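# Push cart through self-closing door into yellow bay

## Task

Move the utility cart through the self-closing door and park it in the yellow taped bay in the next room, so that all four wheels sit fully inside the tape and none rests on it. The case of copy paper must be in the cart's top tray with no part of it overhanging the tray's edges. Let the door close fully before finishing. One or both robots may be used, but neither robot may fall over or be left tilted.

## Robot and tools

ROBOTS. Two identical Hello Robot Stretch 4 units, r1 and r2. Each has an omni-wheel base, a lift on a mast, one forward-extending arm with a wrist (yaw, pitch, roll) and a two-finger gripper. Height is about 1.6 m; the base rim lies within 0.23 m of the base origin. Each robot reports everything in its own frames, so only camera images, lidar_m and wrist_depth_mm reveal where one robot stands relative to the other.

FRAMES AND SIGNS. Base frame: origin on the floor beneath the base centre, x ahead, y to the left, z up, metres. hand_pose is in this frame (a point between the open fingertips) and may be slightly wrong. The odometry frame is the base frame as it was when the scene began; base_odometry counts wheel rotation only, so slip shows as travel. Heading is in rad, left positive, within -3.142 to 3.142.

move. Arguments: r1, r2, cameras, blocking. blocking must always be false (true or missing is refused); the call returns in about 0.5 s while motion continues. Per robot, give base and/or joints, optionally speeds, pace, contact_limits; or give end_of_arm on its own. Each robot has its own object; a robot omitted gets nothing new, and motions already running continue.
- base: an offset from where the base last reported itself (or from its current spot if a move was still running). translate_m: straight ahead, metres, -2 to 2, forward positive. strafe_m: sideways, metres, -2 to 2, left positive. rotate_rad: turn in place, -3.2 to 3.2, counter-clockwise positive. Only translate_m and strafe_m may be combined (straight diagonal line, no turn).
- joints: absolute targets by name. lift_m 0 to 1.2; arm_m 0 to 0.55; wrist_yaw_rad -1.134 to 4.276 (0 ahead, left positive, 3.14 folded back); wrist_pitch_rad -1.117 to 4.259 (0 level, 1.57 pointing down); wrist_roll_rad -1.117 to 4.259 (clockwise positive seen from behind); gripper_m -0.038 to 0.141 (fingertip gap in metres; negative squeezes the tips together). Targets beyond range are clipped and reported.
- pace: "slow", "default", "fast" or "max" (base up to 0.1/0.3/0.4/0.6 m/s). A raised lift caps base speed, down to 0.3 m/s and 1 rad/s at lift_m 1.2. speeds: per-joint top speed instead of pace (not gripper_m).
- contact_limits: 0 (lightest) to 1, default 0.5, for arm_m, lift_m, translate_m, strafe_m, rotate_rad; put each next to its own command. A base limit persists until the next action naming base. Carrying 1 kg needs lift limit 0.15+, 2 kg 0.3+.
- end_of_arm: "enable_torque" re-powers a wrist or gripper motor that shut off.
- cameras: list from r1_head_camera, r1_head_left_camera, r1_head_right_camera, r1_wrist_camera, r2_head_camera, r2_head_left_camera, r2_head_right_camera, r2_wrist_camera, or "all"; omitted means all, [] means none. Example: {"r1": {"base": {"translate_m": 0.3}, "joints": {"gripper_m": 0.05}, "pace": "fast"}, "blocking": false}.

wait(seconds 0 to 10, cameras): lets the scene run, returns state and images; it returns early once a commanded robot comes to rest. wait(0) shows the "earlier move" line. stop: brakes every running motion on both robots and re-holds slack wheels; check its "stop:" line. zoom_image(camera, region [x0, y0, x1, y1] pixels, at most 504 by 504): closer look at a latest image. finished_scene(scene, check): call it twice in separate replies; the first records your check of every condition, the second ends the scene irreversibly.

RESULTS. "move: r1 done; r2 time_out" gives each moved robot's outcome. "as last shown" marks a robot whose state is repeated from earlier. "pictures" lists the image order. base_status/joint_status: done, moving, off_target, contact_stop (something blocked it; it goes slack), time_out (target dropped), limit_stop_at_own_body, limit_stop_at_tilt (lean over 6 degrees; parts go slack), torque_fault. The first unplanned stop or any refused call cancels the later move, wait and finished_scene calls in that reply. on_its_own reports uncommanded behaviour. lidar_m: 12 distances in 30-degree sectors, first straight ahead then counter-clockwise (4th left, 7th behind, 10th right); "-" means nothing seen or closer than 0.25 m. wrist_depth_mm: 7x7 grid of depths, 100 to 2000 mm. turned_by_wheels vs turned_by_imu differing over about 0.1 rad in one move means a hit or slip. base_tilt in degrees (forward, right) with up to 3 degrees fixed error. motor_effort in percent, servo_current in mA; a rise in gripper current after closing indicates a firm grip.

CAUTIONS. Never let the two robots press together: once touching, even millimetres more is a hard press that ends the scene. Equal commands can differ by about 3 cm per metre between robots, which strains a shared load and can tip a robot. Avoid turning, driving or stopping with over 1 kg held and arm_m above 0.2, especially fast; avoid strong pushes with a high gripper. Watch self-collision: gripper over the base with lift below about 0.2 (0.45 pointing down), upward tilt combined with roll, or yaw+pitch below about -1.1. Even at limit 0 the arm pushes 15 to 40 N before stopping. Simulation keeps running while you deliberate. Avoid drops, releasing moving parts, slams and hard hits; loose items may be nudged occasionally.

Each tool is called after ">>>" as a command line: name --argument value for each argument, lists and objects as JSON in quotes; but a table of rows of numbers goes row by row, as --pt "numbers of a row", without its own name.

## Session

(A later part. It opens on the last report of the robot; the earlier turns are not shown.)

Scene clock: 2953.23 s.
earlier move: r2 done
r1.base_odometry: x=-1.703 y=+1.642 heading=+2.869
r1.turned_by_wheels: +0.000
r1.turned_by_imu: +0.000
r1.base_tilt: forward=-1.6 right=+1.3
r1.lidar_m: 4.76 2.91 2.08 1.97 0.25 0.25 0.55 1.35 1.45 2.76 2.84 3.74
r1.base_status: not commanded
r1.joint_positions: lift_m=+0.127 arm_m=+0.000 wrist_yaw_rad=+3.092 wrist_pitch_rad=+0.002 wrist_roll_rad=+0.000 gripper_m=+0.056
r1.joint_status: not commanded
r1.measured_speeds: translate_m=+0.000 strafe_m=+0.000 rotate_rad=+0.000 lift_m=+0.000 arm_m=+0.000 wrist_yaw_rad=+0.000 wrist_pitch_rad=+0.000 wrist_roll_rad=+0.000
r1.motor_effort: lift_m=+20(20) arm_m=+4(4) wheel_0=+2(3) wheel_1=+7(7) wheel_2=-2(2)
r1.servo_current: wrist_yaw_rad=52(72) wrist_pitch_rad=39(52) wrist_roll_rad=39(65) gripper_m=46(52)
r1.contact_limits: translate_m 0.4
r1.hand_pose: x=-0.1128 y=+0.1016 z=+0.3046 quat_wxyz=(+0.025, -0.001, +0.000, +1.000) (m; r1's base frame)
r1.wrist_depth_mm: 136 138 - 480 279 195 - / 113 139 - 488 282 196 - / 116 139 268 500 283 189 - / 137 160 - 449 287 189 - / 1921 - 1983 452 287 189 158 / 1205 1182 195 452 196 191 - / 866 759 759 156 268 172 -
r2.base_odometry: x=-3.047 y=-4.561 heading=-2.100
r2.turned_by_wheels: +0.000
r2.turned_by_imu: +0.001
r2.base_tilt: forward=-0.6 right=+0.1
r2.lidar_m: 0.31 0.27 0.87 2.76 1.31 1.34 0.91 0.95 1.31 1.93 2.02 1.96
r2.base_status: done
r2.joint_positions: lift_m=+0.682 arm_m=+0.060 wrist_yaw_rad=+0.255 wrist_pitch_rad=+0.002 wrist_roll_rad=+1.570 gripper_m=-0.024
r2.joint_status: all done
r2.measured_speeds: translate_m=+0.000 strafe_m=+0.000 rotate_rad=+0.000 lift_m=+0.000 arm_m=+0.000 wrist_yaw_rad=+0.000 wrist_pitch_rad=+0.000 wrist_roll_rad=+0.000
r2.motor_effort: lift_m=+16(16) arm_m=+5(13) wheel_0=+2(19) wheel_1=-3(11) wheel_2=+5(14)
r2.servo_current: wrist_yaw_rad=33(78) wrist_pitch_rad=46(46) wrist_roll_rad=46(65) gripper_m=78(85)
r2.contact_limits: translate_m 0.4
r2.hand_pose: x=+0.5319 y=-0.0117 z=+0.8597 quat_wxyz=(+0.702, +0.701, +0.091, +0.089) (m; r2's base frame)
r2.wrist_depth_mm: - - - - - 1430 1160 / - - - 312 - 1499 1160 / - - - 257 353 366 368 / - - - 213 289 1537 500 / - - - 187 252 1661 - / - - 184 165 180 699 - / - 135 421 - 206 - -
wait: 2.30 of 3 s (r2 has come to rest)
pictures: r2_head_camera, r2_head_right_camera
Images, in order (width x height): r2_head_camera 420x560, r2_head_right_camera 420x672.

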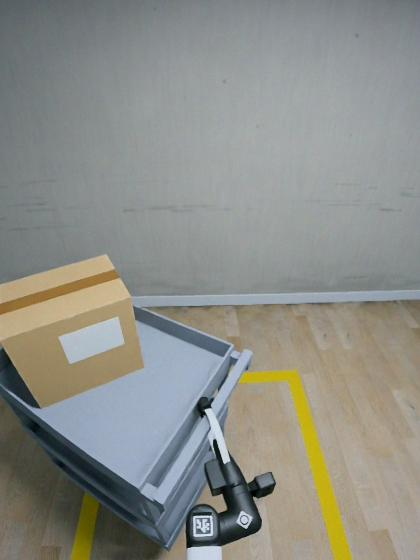

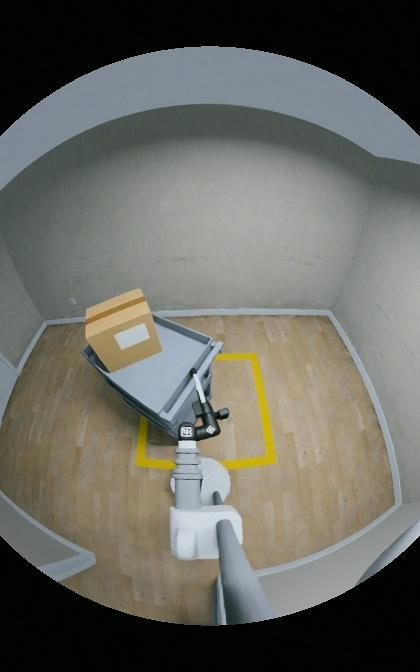

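>>> move --blocking false --cameras '[]' --r2 '{"base": {"translate_m": -0.116, "strafe_m": -0.385}, "joints": {"wrist_yaw_rad": 0.457, "arm_m": 0.10}, "speeds": {"wrist_yaw_rad": 0.15, "arm_m": 0.03}, "contact_limits": {"translate_m": 0.4}}'

>>> wait --seconds 3.5 --cameras '["r2_head_camera", "r2_head_left_camera", "r2_head_right_camera", "r2_wrist_camera"]'

Scene clock: 2975.67 s.
move: r2 moving
r1.base_odometry: x=-1.703 y=+1.642 heading=+2.869
r1.turned_by_wheels: +0.000
r1.turned_by_imu: +0.000
r1.base_tilt: forward=-1.6 right=+1.3
r1.lidar_m: 4.77 2.87 2.07 1.97 0.25 0.26 0.51 1.35 1.44 2.75 2.84 3.75
r1.base_status: not commanded
r1.joint_positions: lift_m=+0.127 arm_m=+0.000 wrist_yaw_rad=+3.092 wrist_pitch_rad=+0.002 wrist_roll_rad=+0.000 gripper_m=+0.056
r1.joint_status: not commanded
r1.measured_speeds: translate_m=+0.000 strafe_m=+0.000 rotate_rad=+0.000 lift_m=+0.000 arm_m=+0.000 wrist_yaw_rad=+0.000 wrist_pitch_rad=+0.000 wrist_roll_rad=+0.000
r1.motor_effort: lift_m=+20(20) arm_m=+4(4) wheel_0=+2(3) wheel_1=+7(7) wheel_2=-2(2)
r1.servo_current: wrist_yaw_rad=46(59) wrist_pitch_rad=39(52) wrist_roll_rad=52(59) gripper_m=39(46)
r1.contact_limits: translate_m 0.4
r1.hand_pose: x=-0.1128 y=+0.1016 z=+0.3046 quat_wxyz=(+0.025, -0.001, +0.000, +1.000) (m; r1's base frame)
r1.wrist_depth_mm: 136 138 - 488 281 195 - / 113 139 - 488 283 197 - / 117 140 267 496 285 189 - / 137 160 - 445 285 189 - / 1983 - 1983 452 287 190 158 / 1205 1182 194 452 197 189 - / 854 759 759 156 270 172 -
r2.base_odometry: x=-3.069 y=-4.537 heading=-2.099
r2.turned_by_wheels: +0.001
r2.turned_by_imu: +0.002
r2.base_tilt: forward=-0.7 right=+0.0
r2.lidar_m: 0.31 0.30 0.87 2.79 1.32 1.38 0.90 0.95 1.33 1.90 2.00 1.97
r2.base_status: translate_m moving; strafe_m moving
r2.joint_positions: lift_m=+0.682 arm_m=+0.074 wrist_yaw_rad=+0.325 wrist_pitch_rad=+0.002 wrist_roll_rad=+1.570 gripper_m=-0.024
r2.joint_status: arm_m moving; wrist_yaw_rad moving
r2.measured_speeds: translate_m=-0.035 strafe_m=-0.119 rotate_rad=+0.008 lift_m=+0.000 arm_m=+0.030 wrist_yaw_rad=+0.199 wrist_pitch_rad=+0.000 wrist_roll_rad=+0.000
r2.motor_effort: lift_m=+16(16) arm_m=+5(12) wheel_0=+10(13) wheel_1=-9(11) wheel_2=+8(8)
r2.servo_current: wrist_yaw_rad=98(98) wrist_pitch_rad=39(46) wrist_roll_rad=46(59) gripper_m=78(85)
r2.contact_limits: translate_m 0.4
r2.hand_pose: x=+0.5458 y=+0.0093 z=+0.8597 quat_wxyz=(+0.698, +0.697, +0.115, +0.114) (m; r2's base frame)
r2.wrist_depth_mm: - - - 300 - 1430 1160 / - - - 290 - 1430 1160 / - - - 239 338 1397 427 / - - - 210 281 1618 500 / - - - 187 251 1708 - / - - 185 168 178 741 - / - 144 427 - 209 - -
pictures: none
No camera images: "cameras" was empty.

Scene clock: 2978.00 s.
earlier move: r2 done
r1.base_odometry: x=-1.703 y=+1.642 heading=+2.869
r1.turned_by_wheels: +0.000
r1.turned_by_imu: +0.000
r1.base_tilt: forward=-1.6 right=+1.3
r1.lidar_m: 4.76 2.92 2.07 1.97 0.25 0.26 0.52 1.35 1.41 2.76 2.83 3.72
r1.base_status: not commanded
r1.joint_positions: lift_m=+0.127 arm_m=+0.000 wrist_yaw_rad=+3.092 wrist_pitch_rad=+0.002 wrist_roll_rad=+0.000 gripper_m=+0.056
r1.joint_status: not commanded
r1.measured_speeds: translate_m=+0.000 strafe_m=+0.000 rotate_rad=+0.000 lift_m=+0.000 arm_m=+0.000 wrist_yaw_rad=+0.000 wrist_pitch_rad=+0.000 wrist_roll_rad=+0.000
r1.motor_effort: lift_m=+20(20) arm_m=+4(4) wheel_0=+2(3) wheel_1=+7(7) wheel_2=-2(2)
r1.servo_current: wrist_yaw_rad=39(72) wrist_pitch_rad=39(52) wrist_roll_rad=33(65) gripper_m=39(52)
r1.contact_limits: translate_m 0.4
r1.hand_pose: x=-0.1128 y=+0.1016 z=+0.3046 quat_wxyz=(+0.025, -0.001, +0.000, +1.000) (m; r1's base frame)
r1.wrist_depth_mm: 136 139 - 480 278 195 - / 113 139 - 488 281 196 - / 116 140 267 492 285 187 - / 137 159 - 449 287 189 - / 1921 - - 449 287 189 158 / 1205 1205 195 449 197 190 - / 854 750 750 155 270 172 -
r2.base_odometry: x=-3.321 y=-4.267 heading=-2.100
r2.turned_by_wheels: -0.001
r2.turned_by_imu: +0.000
r2.base_tilt: forward=-0.6 right=+0.1
r2.lidar_m: 0.33 0.31 0.56 3.05 1.56 0.81 0.76 0.84 1.14 1.56 1.67 2.08
r2.base_status: done
r2.joint_positions: lift_m=+0.682 arm_m=+0.100 wrist_yaw_rad=+0.457 wrist_pitch_rad=+0.002 wrist_roll_rad=+1.570 gripper_m=-0.024
r2.joint_status: all done
r2.measured_speeds: translate_m=+0.000 strafe_m=+0.000 rotate_rad=+0.000 lift_m=+0.000 arm_m=+0.000 wrist_yaw_rad=+0.000 wrist_pitch_rad=+0.000 wrist_roll_rad=+0.000
r2.motor_effort: lift_m=+16(16) arm_m=+6(12) wheel_0=+1(20) wheel_1=-3(11) wheel_2=+5(16)
r2.servo_current: wrist_yaw_rad=46(98) wrist_pitch_rad=39(52) wrist_roll_rad=46(59) gripper_m=78(85)
r2.contact_limits: translate_m 0.4
r2.hand_pose: x=+0.5682 y=+0.0487 z=+0.8597 quat_wxyz=(+0.689, +0.688, +0.161, +0.159) (m; r2's base frame)
r2.wrist_depth_mm: - - - - - 1430 1182 / - - - 332 - 1537 1160 / - - - 279 370 379 379 / - - - 228 301 1661 1255 / - - - 187 258 1708 508 / - - 187 158 180 1618 - / - - 492 - 202 - -
wait: 2.33 of 3.5 s (r2 has come to rest)
pictures: r2_head_camera, r2_head_left_camera, r2_head_right_camera, r2_wrist_camera
Images, in order (width x height): r2_head_camera 420x560, r2_head_left_camera 420x672, r2_head_right_camera 420x672, r2_wrist_camera 616x392.

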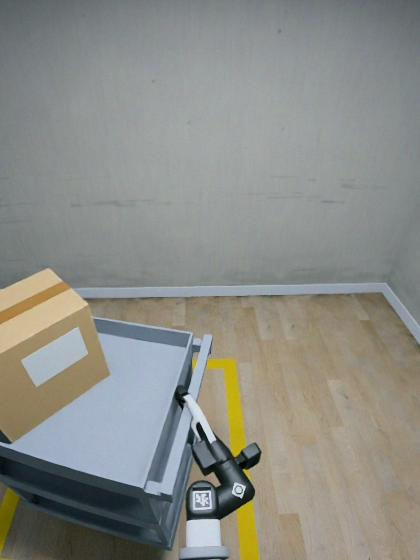

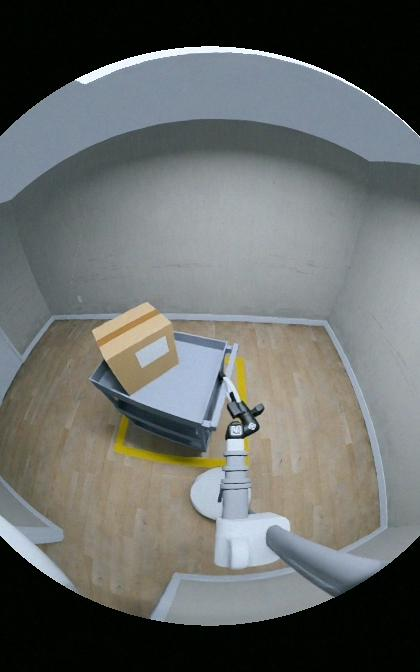

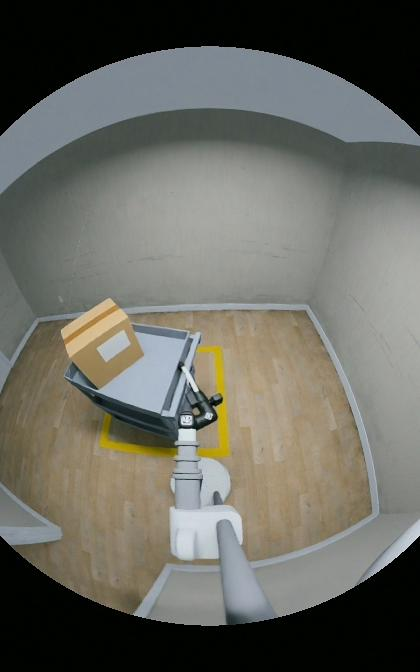

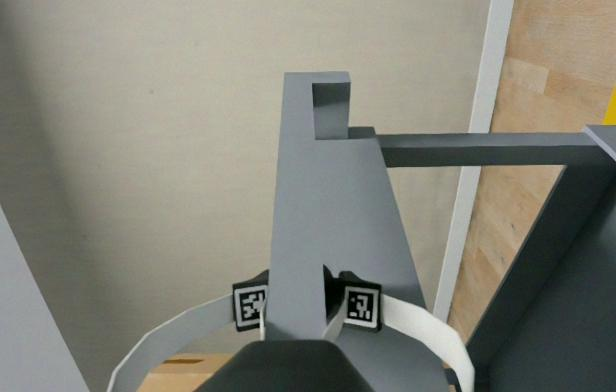

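>>> zoom_image --camera "r2_head_left_camera" --region '[60, 280, 280, 500]'

>>> zoom_image --camera "r2_head_right_camera" --region '[50, 280, 270, 500]'

Scaled by 2.291 from the camera's 420x672 image, which has a finer 600x960 frame.

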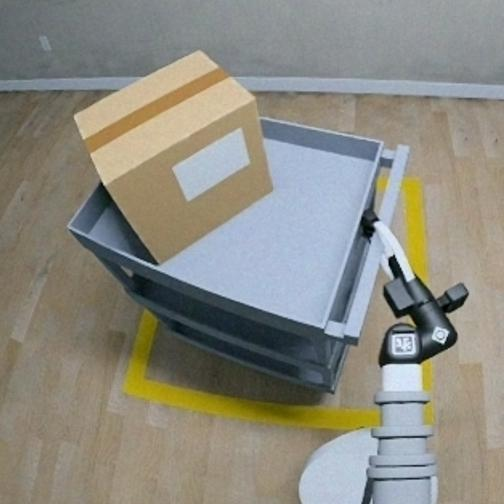

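Scaled by 2.291 from the camera's 420x672 image, which has a finer 600x960 frame.

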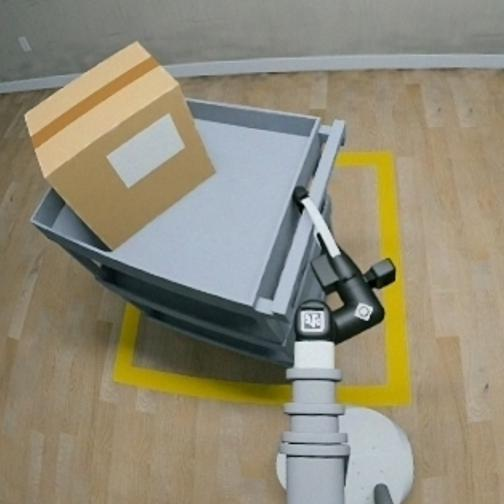

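>>> move --blocking false --cameras '[]' --r2 '{"base": {"translate_m": 0.075, "strafe_m": -0.11}, "joints": {"wrist_yaw_rad": 0.73, "arm_m": 0.20}, "speeds": {"wrist_yaw_rad": 0.2, "arm_m": 0.08}, "contact_limits": {"translate_m": 0.4}}'

>>> wait --seconds 3.5 --cameras '["r2_head_camera", "r2_head_left_camera"]'

Scene clock: 3067.23 s.
move: r2 moving
r1.base_odometry: x=-1.703 y=+1.642 heading=+2.869
r1.turned_by_wheels: +0.000
r1.turned_by_imu: +0.000
r1.base_tilt: forward=-1.6 right=+1.3
r1.lidar_m: 4.74 2.92 2.09 1.96 0.25 0.25 0.52 1.38 1.42 2.76 2.84 3.78
r1.base_status: not commanded
r1.joint_positions: lift_m=+0.127 arm_m=+0.000 wrist_yaw_rad=+3.092 wrist_pitch_rad=+0.002 wrist_roll_rad=+0.000 gripper_m=+0.056
r1.joint_status: not commanded
r1.measured_speeds: translate_m=+0.000 strafe_m=+0.000 rotate_rad=+0.000 lift_m=+0.000 arm_m=+0.000 wrist_yaw_rad=+0.000 wrist_pitch_rad=+0.000 wrist_roll_rad=+0.000
r1.motor_effort: lift_m=+20(20) arm_m=+4(4) wheel_0=+2(2) wheel_1=+7(7) wheel_2=-2(2)
r1.servo_current: wrist_yaw_rad=59(59) wrist_pitch_rad=39(46) wrist_roll_rad=33(59) gripper_m=46(46)
r1.contact_limits: translate_m 0.4
r1.hand_pose: x=-0.1128 y=+0.1016 z=+0.3046 quat_wxyz=(+0.025, -0.001, +0.000, +1.000) (m; r1's base frame)
r1.wrist_depth_mm: 136 139 - 477 279 195 - / 113 139 - 492 282 196 - / 117 140 267 492 285 187 - / 137 160 - 445 287 189 - / 1983 - - 449 287 190 158 / 1229 1205 195 452 196 190 - / 854 750 759 155 268 172 -
r2.base_odometry: x=-3.352 y=-4.268 heading=-2.100
r2.turned_by_wheels: -0.001
r2.turned_by_imu: +0.000
r2.base_tilt: forward=-0.6 right=+0.1
r2.lidar_m: 0.32 0.34 0.56 3.13 1.55 0.83 0.81 0.86 1.21 1.52 1.59 2.08
r2.base_status: translate_m moving; strafe_m moving
r2.joint_positions: lift_m=+0.682 arm_m=+0.132 wrist_yaw_rad=+0.542 wrist_pitch_rad=+0.002 wrist_roll_rad=+1.570 gripper_m=-0.024
r2.joint_status: arm_m moving; wrist_yaw_rad moving
r2.measured_speeds: translate_m=+0.068 strafe_m=-0.101 rotate_rad=-0.001 lift_m=+0.000 arm_m=+0.080 wrist_yaw_rad=+0.226 wrist_pitch_rad=+0.000 wrist_roll_rad=+0.000
r2.motor_effort: lift_m=+16(16) arm_m=+9(13) wheel_0=+13(13) wheel_1=-7(8) wheel_2=-12(13)
r2.servo_current: wrist_yaw_rad=46(91) wrist_pitch_rad=39(52) wrist_roll_rad=46(52) gripper_m=78(85)
r2.contact_limits: translate_m 0.4
r2.hand_pose: x=+0.5950 y=+0.0739 z=+0.8597 quat_wxyz=(+0.682, +0.681, +0.190, +0.189) (m; r2's base frame)
r2.wrist_depth_mm: - - - - - 1430 1160 / - - - 327 - 1464 1182 / - - - 273 364 377 379 / - - - 218 297 1661 477 / - - - 186 256 1756 508 / - - 187 163 180 676 - / - - 410 - 203 - -
pictures: none
No camera images: "cameras" was empty.

Scene clock: 3068.63 s.
earlier move: r2 done
r1.base_odometry: x=-1.703 y=+1.642 heading=+2.869
r1.turned_by_wheels: +0.000
r1.turned_by_imu: +0.000
r1.base_tilt: forward=-1.6 right=+1.3
r1.lidar_m: 4.73 2.93 2.06 1.97 0.25 0.25 0.54 1.36 1.43 2.73 2.83 3.72
r1.base_status: not commanded
r1.joint_positions: lift_m=+0.127 arm_m=+0.000 wrist_yaw_rad=+3.092 wrist_pitch_rad=+0.002 wrist_roll_rad=+0.000 gripper_m=+0.056
r1.joint_status: not commanded
r1.measured_speeds: translate_m=+0.000 strafe_m=+0.000 rotate_rad=+0.000 lift_m=+0.000 arm_m=+0.000 wrist_yaw_rad=+0.000 wrist_pitch_rad=+0.000 wrist_roll_rad=+0.000
r1.motor_effort: lift_m=+20(20) arm_m=+4(4) wheel_0=+2(3) wheel_1=+7(7) wheel_2=-2(2)
r1.servo_current: wrist_yaw_rad=46(72) wrist_pitch_rad=46(52) wrist_roll_rad=46(65) gripper_m=33(46)
r1.contact_limits: translate_m 0.4
r1.hand_pose: x=-0.1128 y=+0.1016 z=+0.3046 quat_wxyz=(+0.025, -0.001, +0.000, +1.000) (m; r1's base frame)
r1.wrist_depth_mm: 136 138 - 484 281 195 - / 113 139 - 488 282 197 - / 117 139 267 492 285 188 - / 137 159 - 449 285 189 - / 1983 - - 449 287 189 158 / 1182 1205 194 449 196 190 - / 854 759 750 155 267 172 -
r2.base_odometry: x=-3.454 y=-4.276 heading=-2.101
r2.turned_by_wheels: -0.001
r2.turned_by_imu: -0.001
r2.base_tilt: forward=-0.7 right=+0.1
r2.lidar_m: 0.37 0.39 0.57 3.26 1.68 0.92 0.86 0.93 1.28 1.45 1.53 2.00
r2.base_status: done
r2.joint_positions: lift_m=+0.682 arm_m=+0.200 wrist_yaw_rad=+0.714 wrist_pitch_rad=+0.002 wrist_roll_rad=+1.570 gripper_m=-0.024
r2.joint_status: all done
r2.measured_speeds: translate_m=+0.000 strafe_m=+0.000 rotate_rad=+0.000 lift_m=+0.000 arm_m=+0.000 wrist_yaw_rad=+0.000 wrist_pitch_rad=+0.000 wrist_roll_rad=+0.000
r2.motor_effort: lift_m=+16(16) arm_m=+7(14) wheel_0=-6(18) wheel_1=-6(8) wheel_2=-8(13)
r2.servo_current: wrist_yaw_rad=91(104) wrist_pitch_rad=39(52) wrist_roll_rad=46(59) gripper_m=85(85)
r2.contact_limits: translate_m 0.4
r2.hand_pose: x=+0.6458 y=+0.1229 z=+0.8597 quat_wxyz=(+0.663, +0.662, +0.248, +0.247) (m; r2's base frame)
r2.wrist_depth_mm: - - - - - 1366 1160 / - - - 334 - 1464 1182 / - - - 285 368 382 379 / - - - 229 304 1708 1281 / - - - 185 257 1708 500 / - - 189 159 180 1618 - / - - 455 - 200 - -
wait: 1.40 of 3.5 s (r2 has come to rest)
pictures: r2_head_camera, r2_head_left_camera
Images, in order (width x height): r2_head_camera 420x560, r2_head_left_camera 420x672.

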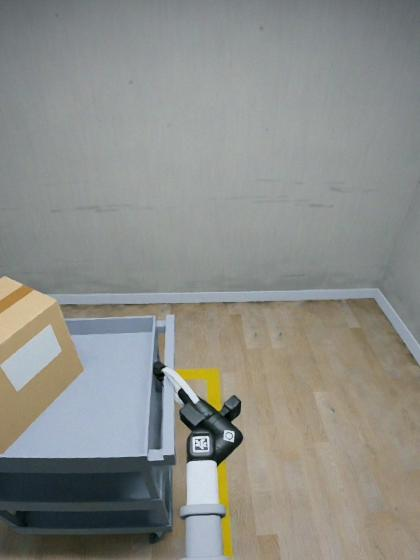

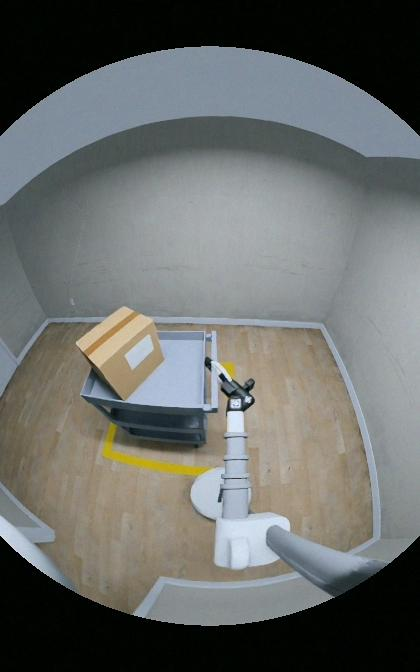

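>>> zoom_image --camera "r2_head_camera" --region '[0, 400, 250, 560]'

>>> zoom_image --camera "r2_head_left_camera" --region '[70, 300, 270, 500]'

Scaled by 2.016 from the camera's 420x560 image, which has a finer 1200x1600 frame.

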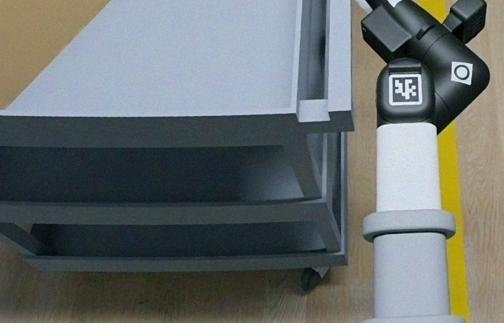

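Scaled by 2.520 from the camera's 420x672 image, which has a finer 600x960 frame.

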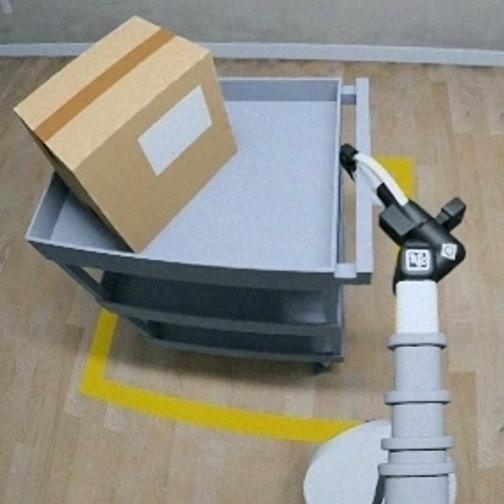

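>>> move --blocking false --cameras '[]' --r2 '{"joints": {"gripper_m": 0.07}}'

>>> wait --seconds 3 --cameras '["r2_head_camera", "r2_wrist_camera"]'

Scene clock: 3106.17 s.
move: r2 moving
r1.base_odometry: x=-1.703 y=+1.642 heading=+2.869
r1.turned_by_wheels: +0.000
r1.turned_by_imu: +0.000
r1.base_tilt: forward=-1.5 right=+1.3
r1.lidar_m: 4.76 2.89 2.08 1.96 0.25 0.25 0.51 1.33 1.43 2.76 2.84 3.72
r1.base_status: not commanded
r1.joint_positions: lift_m=+0.127 arm_m=+0.000 wrist_yaw_rad=+3.092 wrist_pitch_rad=+0.002 wrist_roll_rad=+0.000 gripper_m=+0.056
r1.joint_status: not commanded
r1.measured_speeds: translate_m=+0.000 strafe_m=+0.000 rotate_rad=+0.000 lift_m=+0.000 arm_m=+0.000 wrist_yaw_rad=+0.000 wrist_pitch_rad=+0.000 wrist_roll_rad=+0.000
r1.motor_effort: lift_m=+20(20) arm_m=+4(4) wheel_0=+2(3) wheel_1=+7(7) wheel_2=-2(2)
r1.servo_current: wrist_yaw_rad=52(65) wrist_pitch_rad=39(46) wrist_roll_rad=46(59) gripper_m=39(46)
r1.contact_limits: translate_m 0.4
r1.hand_pose: x=-0.1128 y=+0.1016 z=+0.3046 quat_wxyz=(+0.025, -0.001, +0.000, +1.000) (m; r1's base frame)
r1.wrist_depth_mm: 136 138 - 488 279 195 - / 113 139 - 484 282 196 - / 117 139 268 492 285 189 - / 137 159 - 445 286 189 - / 1983 - - 449 286 190 158 / 1182 1182 194 452 196 189 - / 854 759 750 156 268 172 -
r2.base_odometry: x=-3.454 y=-4.276 heading=-2.101
r2.turned_by_wheels: +0.000
r2.turned_by_imu: +0.000
r2.base_tilt: forward=-0.7 right=+0.1
r2.lidar_m: 0.39 0.41 0.54 3.28 1.69 0.92 0.88 0.91 1.28 1.45 1.53 2.00
r2.base_status: not commanded
r2.joint_positions: lift_m=+0.682 arm_m=+0.200 wrist_yaw_rad=+0.714 wrist_pitch_rad=+0.002 wrist_roll_rad=+1.570 gripper_m=+0.002
r2.joint_status: gripper_m moving
r2.measured_speeds: translate_m=+0.000 strafe_m=+0.000 rotate_rad=+0.000 lift_m=+0.000 arm_m=+0.000 wrist_yaw_rad=+0.000 wrist_pitch_rad=+0.000 wrist_roll_rad=+0.000
r2.motor_effort: lift_m=+16(16) arm_m=+7(8) wheel_0=-6(6) wheel_1=-5(6) wheel_2=-8(8)
r2.servo_current: wrist_yaw_rad=85(98) wrist_pitch_rad=33(46) wrist_roll_rad=59(59) gripper_m=98(98)
r2.contact_limits: translate_m 0.4
r2.hand_pose: x=+0.6458 y=+0.1229 z=+0.8597 quat_wxyz=(+0.663, +0.662, +0.248, +0.247) (m; r2's base frame)
r2.wrist_depth_mm: - - - - - 1366 1138 / - - - 343 - 1464 1182 / - - - 294 375 389 389 / - - - 234 324 1708 1281 / - - - 195 262 1756 504 / - - 188 162 183 1756 - / - - 609 - 204 - -
pictures: none
No camera images: "cameras" was empty.

Scene clock: 3107.33 s.
earlier move: r2 done
r1.base_odometry: x=-1.703 y=+1.642 heading=+2.869
r1.turned_by_wheels: +0.000
r1.turned_by_imu: +0.000
r1.base_tilt: forward=-1.6 right=+1.2
r1.lidar_m: 4.76 2.90 2.09 1.96 0.25 0.25 0.50 1.33 1.43 2.76 2.85 3.74
r1.base_status: not commanded
r1.joint_positions: lift_m=+0.127 arm_m=+0.000 wrist_yaw_rad=+3.092 wrist_pitch_rad=+0.002 wrist_roll_rad=+0.000 gripper_m=+0.056
r1.joint_status: not commanded
r1.measured_speeds: translate_m=+0.000 strafe_m=+0.000 rotate_rad=+0.000 lift_m=+0.000 arm_m=+0.000 wrist_yaw_rad=+0.000 wrist_pitch_rad=+0.000 wrist_roll_rad=+0.000
r1.motor_effort: lift_m=+20(20) arm_m=+4(4) wheel_0=+2(3) wheel_1=+7(7) wheel_2=-2(2)
r1.servo_current: wrist_yaw_rad=46(65) wrist_pitch_rad=46(52) wrist_roll_rad=46(59) gripper_m=46(46)
r1.contact_limits: translate_m 0.4
r1.hand_pose: x=-0.1128 y=+0.1016 z=+0.3046 quat_wxyz=(+0.025, -0.001, +0.000, +1.000) (m; r1's base frame)
r1.wrist_depth_mm: 136 138 - 488 281 195 - / 113 139 - 492 281 197 - / 117 140 268 492 283 189 - / 137 159 - 445 286 189 - / 1921 - - 452 287 190 158 / 1205 1205 195 452 196 189 - / 854 750 759 155 270 172 -
r2.base_odometry: x=-3.454 y=-4.276 heading=-2.101
r2.turned_by_wheels: +0.000
r2.turned_by_imu: +0.000
r2.base_tilt: forward=-0.6 right=+0.1
r2.lidar_m: 0.40 0.39 0.52 3.27 1.68 0.90 0.85 0.93 1.27 1.45 1.54 2.01
r2.base_status: not commanded
r2.joint_positions: lift_m=+0.682 arm_m=+0.200 wrist_yaw_rad=+0.714 wrist_pitch_rad=+0.002 wrist_roll_rad=+1.570 gripper_m=+0.070
r2.joint_status: all done
r2.measured_speeds: translate_m=+0.000 strafe_m=+0.000 rotate_rad=+0.000 lift_m=+0.000 arm_m=+0.000 wrist_yaw_rad=+0.000 wrist_pitch_rad=+0.000 wrist_roll_rad=+0.000
r2.motor_effort: lift_m=+16(16) arm_m=+7(8) wheel_0=-6(7) wheel_1=-6(6) wheel_2=-8(9)
r2.servo_current: wrist_yaw_rad=85(104) wrist_pitch_rad=39(52) wrist_roll_rad=52(59) gripper_m=59(124)
r2.contact_limits: translate_m 0.4
r2.hand_pose: x=+0.6458 y=+0.1229 z=+0.8597 quat_wxyz=(+0.663, +0.662, +0.248, +0.247) (m; r2's base frame)
r2.wrist_depth_mm: - - - - - 1366 1160 / - - - 347 - 1464 1160 / - - - 298 379 1397 1138 / - - - 240 342 1661 1255 / - - - 200 274 1708 496 / - - 192 161 186 1708 - / - - 459 - 200 - -
wait: 1.17 of 3 s (r2 has come to rest)
pictures: r2_head_camera, r2_wrist_camera
Images, in order (width x height): r2_head_camera 420x560, r2_wrist_camera 616x392.

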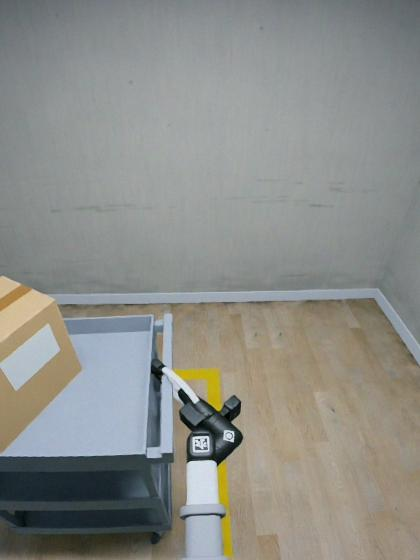

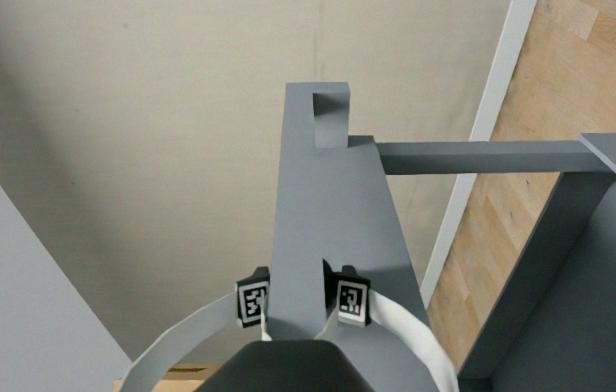

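>>> move --blocking false --cameras '[]' --r2 '{"joints": {"gripper_m": 0.115}}'

>>> wait --seconds 2 --cameras '["r2_wrist_camera"]'

Scene clock: 3114.50 s.
move: r2 moving
r1.base_odometry: x=-1.703 y=+1.642 heading=+2.869
r1.turned_by_wheels: +0.000
r1.turned_by_imu: +0.000
r1.base_tilt: forward=-1.6 right=+1.3
r1.lidar_m: 4.74 2.93 2.09 1.98 0.25 0.26 0.51 1.35 1.43 2.75 2.82 3.72
r1.base_status: not commanded
r1.joint_positions: lift_m=+0.127 arm_m=+0.000 wrist_yaw_rad=+3.092 wrist_pitch_rad=+0.002 wrist_roll_rad=+0.000 gripper_m=+0.056
r1.joint_status: not commanded
r1.measured_speeds: translate_m=+0.000 strafe_m=+0.000 rotate_rad=+0.000 lift_m=+0.000 arm_m=+0.000 wrist_yaw_rad=+0.000 wrist_pitch_rad=+0.000 wrist_roll_rad=+0.000
r1.motor_effort: lift_m=+20(20) arm_m=+4(4) wheel_0=+2(2) wheel_1=+7(7) wheel_2=-2(2)
r1.servo_current: wrist_yaw_rad=46(65) wrist_pitch_rad=39(46) wrist_roll_rad=46(59) gripper_m=39(46)
r1.contact_limits: translate_m 0.4
r1.hand_pose: x=-0.1128 y=+0.1016 z=+0.3046 quat_wxyz=(+0.025, -0.001, +0.000, +1.000) (m; r1's base frame)
r1.wrist_depth_mm: 136 138 - 484 279 196 - / 113 139 - 488 282 196 - / 117 140 268 492 286 189 - / 137 160 - 449 286 189 - / 1983 - - 449 285 190 158 / 1182 1205 194 449 197 190 - / 842 759 759 156 270 173 -
r2.base_odometry: x=-3.454 y=-4.276 heading=-2.101
r2.turned_by_wheels: +0.000
r2.turned_by_imu: +0.000
r2.base_tilt: forward=-0.7 right=+0.1
r2.lidar_m: 0.41 0.40 0.55 3.27 1.70 0.91 0.86 0.92 1.28 1.45 1.51 2.00
r2.base_status: not commanded
r2.joint_positions: lift_m=+0.682 arm_m=+0.200 wrist_yaw_rad=+0.714 wrist_pitch_rad=+0.002 wrist_roll_rad=+1.570 gripper_m=+0.088
r2.joint_status: gripper_m moving
r2.measured_speeds: translate_m=+0.000 strafe_m=+0.000 rotate_rad=+0.000 lift_m=+0.000 arm_m=+0.000 wrist_yaw_rad=+0.000 wrist_pitch_rad=+0.000 wrist_roll_rad=+0.000
r2.motor_effort: lift_m=+16(16) arm_m=+7(8) wheel_0=-6(6) wheel_1=-6(6) wheel_2=-8(8)
r2.servo_current: wrist_yaw_rad=85(98) wrist_pitch_rad=33(46) wrist_roll_rad=46(52) gripper_m=85(111)
r2.contact_limits: translate_m 0.4
r2.hand_pose: x=+0.6458 y=+0.1229 z=+0.8597 quat_wxyz=(+0.663, +0.662, +0.248, +0.247) (m; r2's base frame)
r2.wrist_depth_mm: - - - - - 1366 1160 / - - - 345 - 1499 1182 / - - - 301 379 1397 1138 / - - - 239 340 1576 1255 / - - - 200 274 1756 496 / - - 193 160 186 1756 - / - - 459 - 200 - -
pictures: none
No camera images: "cameras" was empty.

Scene clock: 3115.33 s.
earlier move: r2 done
r1.base_odometry: x=-1.703 y=+1.642 heading=+2.869
r1.turned_by_wheels: +0.000
r1.turned_by_imu: +0.000
r1.base_tilt: forward=-1.6 right=+1.3
r1.lidar_m: 4.76 2.91 2.08 1.98 0.26 0.25 0.48 1.36 1.46 2.76 2.84 3.73
r1.base_status: not commanded
r1.joint_positions: lift_m=+0.127 arm_m=+0.000 wrist_yaw_rad=+3.092 wrist_pitch_rad=+0.002 wrist_roll_rad=+0.000 gripper_m=+0.056
r1.joint_status: not commanded
r1.measured_speeds: translate_m=+0.000 strafe_m=+0.000 rotate_rad=+0.000 lift_m=+0.000 arm_m=+0.000 wrist_yaw_rad=+0.000 wrist_pitch_rad=+0.000 wrist_roll_rad=+0.000
r1.motor_effort: lift_m=+20(20) arm_m=+4(4) wheel_0=+2(3) wheel_1=+7(7) wheel_2=-2(2)
r1.servo_current: wrist_yaw_rad=52(65) wrist_pitch_rad=39(52) wrist_roll_rad=39(59) gripper_m=39(46)
r1.contact_limits: translate_m 0.4
r1.hand_pose: x=-0.1128 y=+0.1016 z=+0.3046 quat_wxyz=(+0.025, -0.001, +0.000, +1.000) (m; r1's base frame)
r1.wrist_depth_mm: 136 138 - 488 282 195 - / 113 139 - 492 281 196 - / 117 140 266 492 286 189 - / 137 159 - 445 286 189 - / 1983 - - 449 289 190 158 / 1205 1182 194 455 196 190 - / 842 750 759 155 268 173 -
r2.base_odometry: x=-3.454 y=-4.276 heading=-2.101
r2.turned_by_wheels: +0.000
r2.turned_by_imu: +0.000
r2.base_tilt: forward=-0.7 right=+0.0
r2.lidar_m: 0.39 0.39 0.54 3.26 1.67 0.91 0.88 0.90 1.23 1.44 1.52 1.98
r2.base_status: not commanded
r2.joint_positions: lift_m=+0.682 arm_m=+0.200 wrist_yaw_rad=+0.714 wrist_pitch_rad=+0.002 wrist_roll_rad=+1.570 gripper_m=+0.115
r2.joint_status: all done
r2.measured_speeds: translate_m=+0.000 strafe_m=+0.000 rotate_rad=+0.000 lift_m=+0.000 arm_m=+0.000 wrist_yaw_rad=+0.000 wrist_pitch_rad=+0.000 wrist_roll_rad=+0.000
r2.motor_effort: lift_m=+16(16) arm_m=+8(8) wheel_0=-6(7) wheel_1=-6(6) wheel_2=-8(8)
r2.servo_current: wrist_yaw_rad=85(98) wrist_pitch_rad=39(46) wrist_roll_rad=39(59) gripper_m=52(111)
r2.contact_limits: translate_m 0.4
r2.hand_pose: x=+0.6458 y=+0.1229 z=+0.8597 quat_wxyz=(+0.663, +0.662, +0.248, +0.247) (m; r2's base frame)
r2.wrist_depth_mm: - - - - - 1336 1160 / - - - 345 - 1464 1182 / - - - 298 379 1366 1098 / - - - 238 338 1618 1229 / - - - 200 274 1756 496 / - - 192 161 187 1756 - / - - 459 - 200 - -
wait: 0.83 of 2 s (r2 has come to rest)
pictures: r2_wrist_camera
Images, in order (width x height): r2_wrist_camera 616x392.

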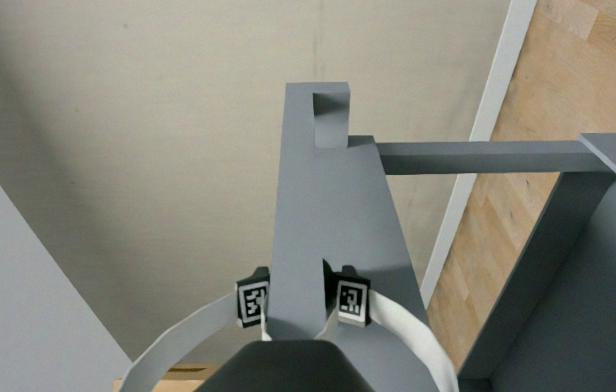

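>>> zoom_image --camera "r2_wrist_camera" --region '[150, 180, 480, 392]'

Scaled by 1.527.

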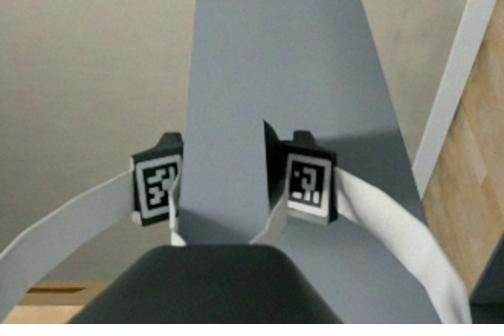

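>>> move --blocking false --cameras '["r2_head_camera", "r2_wrist_camera"]'

>>> zoom_image --camera "r2_head_camera" --region '[110, 300, 260, 500]'

Scene clock: 3159.03 s.
r1.base_odometry: x=-1.703 y=+1.642 heading=+2.869
r1.turned_by_wheels: +0.000
r1.turned_by_imu: +0.000
r1.base_tilt: forward=-1.6 right=+1.3
r1.lidar_m: 4.76 2.90 2.08 1.96 0.25 0.25 0.55 1.33 1.43 2.75 2.83 3.75
r1.base_status: not commanded
r1.joint_positions: lift_m=+0.127 arm_m=+0.000 wrist_yaw_rad=+3.092 wrist_pitch_rad=+0.002 wrist_roll_rad=+0.000 gripper_m=+0.056
r1.joint_status: not commanded
r1.measured_speeds: translate_m=+0.000 strafe_m=+0.000 rotate_rad=+0.000 lift_m=+0.000 arm_m=+0.000 wrist_yaw_rad=+0.000 wrist_pitch_rad=+0.000 wrist_roll_rad=+0.000
r1.motor_effort: lift_m=+20(20) arm_m=+4(4) wheel_0=+2(3) wheel_1=+7(7) wheel_2=-2(2)
r1.servo_current: wrist_yaw_rad=59(65) wrist_pitch_rad=33(52) wrist_roll_rad=46(59) gripper_m=39(46)
r1.contact_limits: translate_m 0.4
r1.hand_pose: x=-0.1128 y=+0.1016 z=+0.3046 quat_wxyz=(+0.025, -0.001, +0.000, +1.000) (m; r1's base frame)
r1.wrist_depth_mm: 136 139 - 484 279 196 - / 113 139 - 484 283 196 - / 117 140 268 492 285 189 - / 137 160 - 445 286 189 - / 1983 - - 452 287 190 158 / 1182 1205 194 449 196 190 - / 842 759 759 155 268 172 -
r2.base_odometry: x=-3.454 y=-4.276 heading=-2.101
r2.turned_by_wheels: +0.000
r2.turned_by_imu: +0.000
r2.base_tilt: forward=-0.7 right=+0.0
r2.lidar_m: 0.41 0.40 0.56 3.28 1.68 0.90 0.86 0.94 1.26 1.45 1.55 2.02
r2.base_status: not commanded
r2.joint_positions: lift_m=+0.682 arm_m=+0.200 wrist_yaw_rad=+0.714 wrist_pitch_rad=+0.002 wrist_roll_rad=+1.570 gripper_m=+0.115
r2.joint_status: all done
r2.measured_speeds: translate_m=+0.000 strafe_m=+0.000 rotate_rad=+0.000 lift_m=+0.000 arm_m=+0.000 wrist_yaw_rad=+0.000 wrist_pitch_rad=+0.000 wrist_roll_rad=+0.000
r2.motor_effort: lift_m=+16(16) arm_m=+7(8) wheel_0=-6(7) wheel_1=-6(6) wheel_2=-8(8)
r2.servo_current: wrist_yaw_rad=91(98) wrist_pitch_rad=39(46) wrist_roll_rad=39(59) gripper_m=52(111)
r2.contact_limits: translate_m 0.4
r2.hand_pose: x=+0.6458 y=+0.1229 z=+0.8597 quat_wxyz=(+0.663, +0.662, +0.248, +0.247) (m; r2's base frame)
r2.wrist_depth_mm: - - - - - 1366 1138 / - - - 347 - 1499 1160 / - - - 298 379 1430 1118 / - - - 239 340 1576 1255 / - - - 199 274 1708 496 / - - 193 160 186 1756 - / - - 462 - 200 - -
pictures: r2_head_camera, r2_wrist_camera
Images, in order (width x height): r2_head_camera 420x560, r2_wrist_camera 616x392.

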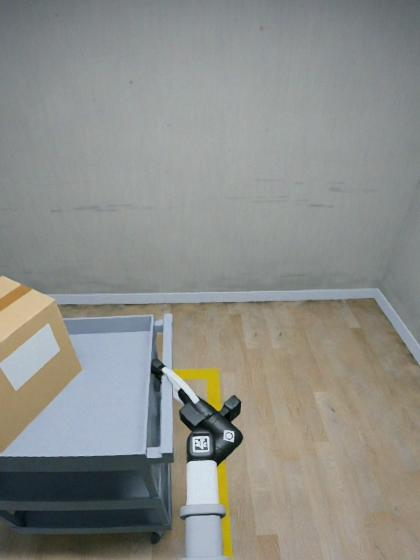

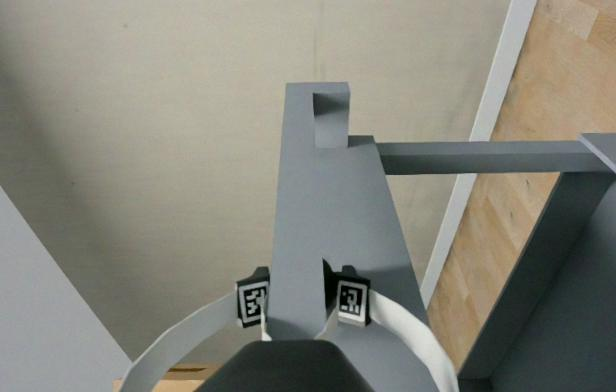

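Scaled by 2.520 from the camera's 420x560 image, which has a finer 1200x1600 frame.

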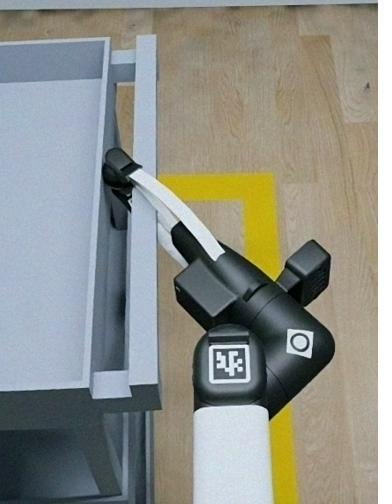

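>>> wait --seconds 0 --cameras '["r1_wrist_camera"]'

Scene clock: 3168.33 s.
r1.base_odometry: x=-1.703 y=+1.642 heading=+2.869
r1.turned_by_wheels: +0.000
r1.turned_by_imu: +0.000
r1.base_tilt: forward=-1.6 right=+1.3
r1.lidar_m: 4.75 2.88 2.04 1.97 0.25 0.26 0.51 1.37 1.44 2.75 2.82 3.71
r1.base_status: not commanded
r1.joint_positions: lift_m=+0.127 arm_m=+0.000 wrist_yaw_rad=+3.092 wrist_pitch_rad=+0.002 wrist_roll_rad=+0.000 gripper_m=+0.056
r1.joint_status: not commanded
r1.measured_speeds: translate_m=+0.000 strafe_m=+0.000 rotate_rad=+0.000 lift_m=+0.000 arm_m=+0.000 wrist_yaw_rad=+0.000 wrist_pitch_rad=+0.000 wrist_roll_rad=+0.000
r1.motor_effort: lift_m=+20(20) arm_m=+4(4) wheel_0=+2(3) wheel_1=+7(7) wheel_2=-2(2)
r1.servo_current: wrist_yaw_rad=46(65) wrist_pitch_rad=39(52) wrist_roll_rad=52(59) gripper_m=46(46)
r1.contact_limits: translate_m 0.4
r1.hand_pose: x=-0.1128 y=+0.1016 z=+0.3046 quat_wxyz=(+0.025, -0.001, +0.000, +1.000) (m; r1's base frame)
r1.wrist_depth_mm: 136 138 - 480 279 195 - / 113 139 - 492 282 196 - / 116 140 267 488 285 188 - / 137 160 - 445 285 189 - / 1921 - - 452 287 190 157 / 1205 1205 195 449 197 190 - / 854 750 750 155 268 173 -
r2.base_odometry: x=-3.454 y=-4.276 heading=-2.101
r2.turned_by_wheels: +0.000
r2.turned_by_imu: +0.000
r2.base_tilt: forward=-0.7 right=+0.1
r2.lidar_m: 0.40 0.39 0.56 3.27 1.68 0.92 0.85 0.91 1.29 1.45 1.51 2.01
r2.base_status: not commanded
r2.joint_positions: lift_m=+0.682 arm_m=+0.200 wrist_yaw_rad=+0.714 wrist_pitch_rad=+0.002 wrist_roll_rad=+1.570 gripper_m=+0.115
r2.joint_status: all done
r2.measured_speeds: translate_m=+0.000 strafe_m=+0.000 rotate_rad=+0.000 lift_m=+0.000 arm_m=+0.000 wrist_yaw_rad=+0.000 wrist_pitch_rad=+0.000 wrist_roll_rad=+0.000
r2.motor_effort: lift_m=+16(16) arm_m=+7(8) wheel_0=-6(7) wheel_1=-5(6) wheel_2=-8(8)
r2.servo_current: wrist_yaw_rad=91(98) wrist_pitch_rad=39(46) wrist_roll_rad=46(59) gripper_m=46(111)
r2.contact_limits: translate_m 0.4
r2.hand_pose: x=+0.6458 y=+0.1229 z=+0.8597 quat_wxyz=(+0.663, +0.662, +0.248, +0.247) (m; r2's base frame)
r2.wrist_depth_mm: - - - - - 1366 1160 / - - - 345 - 1499 1160 / - - - 300 379 1397 1118 / - - - 240 340 1618 1229 / - - - 199 272 1756 492 / - - 193 161 186 1708 - / - - 455 - 201 - -
pictures: r1_wrist_camera
Images, in order (width x height): r1_wrist_camera 616x392.

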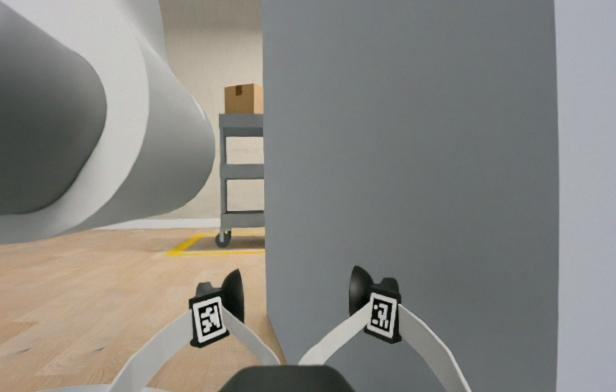

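>>> move --blocking false --cameras '[]' --r2 '{"joints": {"gripper_m": 0.141}}'

>>> wait --seconds 2 --cameras '["r2_wrist_camera", "r2_head_camera"]'

>>> zoom_image --camera "r2_head_camera" --region '[110, 320, 260, 470]'

Scene clock: 3198.70 s.
move: r2 moving
r1.base_odometry: x=-1.703 y=+1.642 heading=+2.869
r1.turned_by_wheels: +0.000
r1.turned_by_imu: +0.000
r1.base_tilt: forward=-1.5 right=+1.3
r1.lidar_m: 4.76 2.91 2.07 1.97 0.25 0.25 0.54 1.33 1.41 2.74 2.83 3.71
r1.base_status: not commanded
r1.joint_positions: lift_m=+0.127 arm_m=+0.000 wrist_yaw_rad=+3.092 wrist_pitch_rad=+0.002 wrist_roll_rad=+0.000 gripper_m=+0.056
r1.joint_status: not commanded
r1.measured_speeds: translate_m=+0.000 strafe_m=+0.000 rotate_rad=+0.000 lift_m=+0.000 arm_m=+0.000 wrist_yaw_rad=+0.000 wrist_pitch_rad=+0.000 wrist_roll_rad=+0.000
r1.motor_effort: lift_m=+20(20) arm_m=+4(4) wheel_0=+2(2) wheel_1=+7(7) wheel_2=-2(2)
r1.servo_current: wrist_yaw_rad=46(59) wrist_pitch_rad=39(46) wrist_roll_rad=46(59) gripper_m=46(52)
r1.contact_limits: translate_m 0.4
r1.hand_pose: x=-0.1128 y=+0.1016 z=+0.3046 quat_wxyz=(+0.025, -0.001, +0.000, +1.000) (m; r1's base frame)
r1.wrist_depth_mm: 136 138 - 484 278 195 - / 113 139 - 488 282 196 - / 116 140 268 492 285 188 - / 137 159 - 445 285 189 - / 1983 - - 445 289 190 158 / 1205 1182 194 452 198 190 - / 854 741 759 155 270 172 -
r2.base_odometry: x=-3.454 y=-4.276 heading=-2.101
r2.turned_by_wheels: +0.000
r2.turned_by_imu: +0.000
r2.base_tilt: forward=-0.6 right=+0.1
r2.lidar_m: 0.39 0.38 0.55 3.27 1.69 0.91 0.88 0.92 1.30 1.44 1.53 1.99
r2.base_status: not commanded
r2.joint_positions: lift_m=+0.682 arm_m=+0.200 wrist_yaw_rad=+0.714 wrist_pitch_rad=+0.002 wrist_roll_rad=+1.570 gripper_m=+0.128
r2.joint_status: gripper_m moving
r2.measured_speeds: translate_m=+0.000 strafe_m=+0.000 rotate_rad=+0.000 lift_m=+0.000 arm_m=+0.000 wrist_yaw_rad=+0.000 wrist_pitch_rad=+0.000 wrist_roll_rad=+0.000
r2.motor_effort: lift_m=+16(16) arm_m=+7(8) wheel_0=-6(6) wheel_1=-6(6) wheel_2=-8(8)
r2.servo_current: wrist_yaw_rad=85(104) wrist_pitch_rad=39(46) wrist_roll_rad=46(52) gripper_m=85(85)
r2.contact_limits: translate_m 0.4
r2.hand_pose: x=+0.6458 y=+0.1229 z=+0.8597 quat_wxyz=(+0.663, +0.662, +0.248, +0.247) (m; r2's base frame)
r2.wrist_depth_mm: - - - - - 1336 1160 / - - - 345 - 1464 1182 / - - - 298 379 1430 1098 / - - - 238 340 1618 1255 / - - - 199 273 1708 496 / - - 193 160 186 1756 - / - - 459 - 200 - -
pictures: none
No camera images: "cameras" was empty.

Scene clock: 3199.40 s.
earlier move: r2 done
r1.base_odometry: x=-1.703 y=+1.642 heading=+2.869
r1.turned_by_wheels: +0.000
r1.turned_by_imu: +0.000
r1.base_tilt: forward=-1.6 right=+1.3
r1.lidar_m: 4.75 2.89 2.06 1.97 0.25 0.25 0.54 1.36 1.43 2.74 2.82 3.75
r1.base_status: not commanded
r1.joint_positions: lift_m=+0.127 arm_m=+0.000 wrist_yaw_rad=+3.092 wrist_pitch_rad=+0.002 wrist_roll_rad=+0.000 gripper_m=+0.056
r1.joint_status: not commanded
r1.measured_speeds: translate_m=+0.000 strafe_m=+0.000 rotate_rad=+0.000 lift_m=+0.000 arm_m=+0.000 wrist_yaw_rad=+0.000 wrist_pitch_rad=+0.000 wrist_roll_rad=+0.000
r1.motor_effort: lift_m=+20(20) arm_m=+4(4) wheel_0=+2(2) wheel_1=+7(7) wheel_2=-2(2)
r1.servo_current: wrist_yaw_rad=39(59) wrist_pitch_rad=46(46) wrist_roll_rad=39(65) gripper_m=39(52)
r1.contact_limits: translate_m 0.4
r1.hand_pose: x=-0.1128 y=+0.1016 z=+0.3046 quat_wxyz=(+0.025, -0.001, +0.000, +1.000) (m; r1's base frame)
r1.wrist_depth_mm: 136 138 - 484 278 195 - / 113 139 - 488 281 196 - / 116 140 268 496 285 189 - / 136 159 - 449 287 189 - / 1921 - - 449 286 189 158 / 1205 1205 194 452 197 190 - / 854 759 759 156 268 172 -
r2.base_odometry: x=-3.454 y=-4.276 heading=-2.101
r2.turned_by_wheels: +0.000
r2.turned_by_imu: +0.000
r2.base_tilt: forward=-0.6 right=+0.1
r2.lidar_m: 0.40 0.39 0.55 3.29 1.68 0.90 0.86 0.91 1.26 1.44 1.51 2.01
r2.base_status: not commanded
r2.joint_positions: lift_m=+0.682 arm_m=+0.200 wrist_yaw_rad=+0.714 wrist_pitch_rad=+0.002 wrist_roll_rad=+1.570 gripper_m=+0.141
r2.joint_status: all done
r2.measured_speeds: translate_m=+0.000 strafe_m=+0.000 rotate_rad=+0.000 lift_m=+0.000 arm_m=+0.000 wrist_yaw_rad=+0.000 wrist_pitch_rad=+0.000 wrist_roll_rad=+0.000
r2.motor_effort: lift_m=+16(16) arm_m=+7(8) wheel_0=-6(7) wheel_1=-5(6) wheel_2=-8(8)
r2.servo_current: wrist_yaw_rad=104(104) wrist_pitch_rad=39(46) wrist_roll_rad=52(59) gripper_m=46(104)
r2.contact_limits: translate_m 0.4
r2.hand_pose: x=+0.6458 y=+0.1229 z=+0.8597 quat_wxyz=(+0.663, +0.662, +0.248, +0.247) (m; r2's base frame)
r2.wrist_depth_mm: - - - - - 1366 1182 / - - - 347 - 1499 1182 / - - - 300 379 1397 1138 / - - - 239 342 1661 1255 / - - - 200 273 1708 500 / - - 193 160 186 1756 - / - - 455 - 201 - -
wait: 0.70 of 2 s (r2 has come to rest)
pictures: r2_head_camera, r2_wrist_camera
Images, in order (width x height): r2_head_camera 420x560, r2_wrist_camera 616x392.

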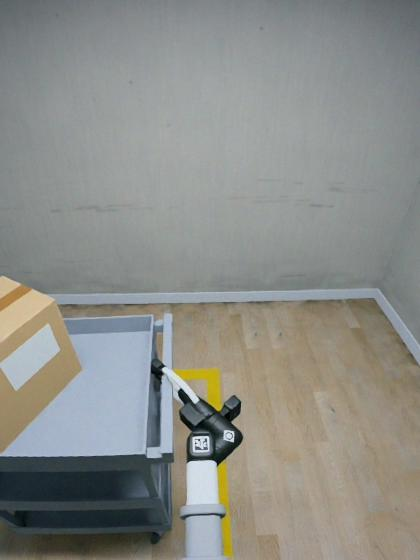

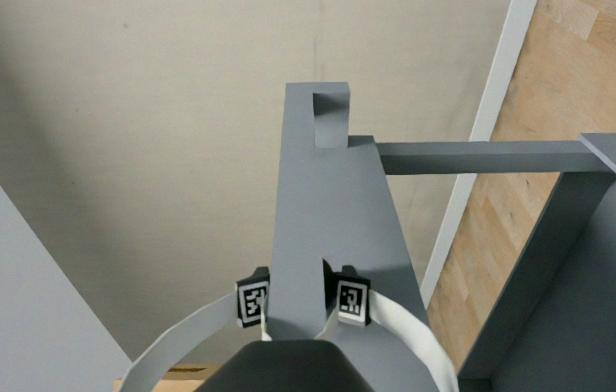

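Scaled by 3.360 from the camera's 420x560 image, which has a finer 1200x1600 frame.

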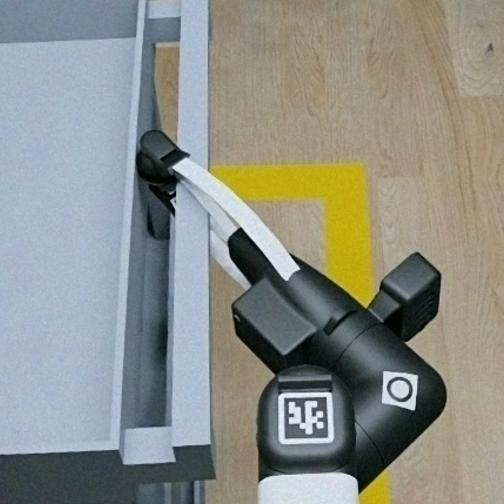

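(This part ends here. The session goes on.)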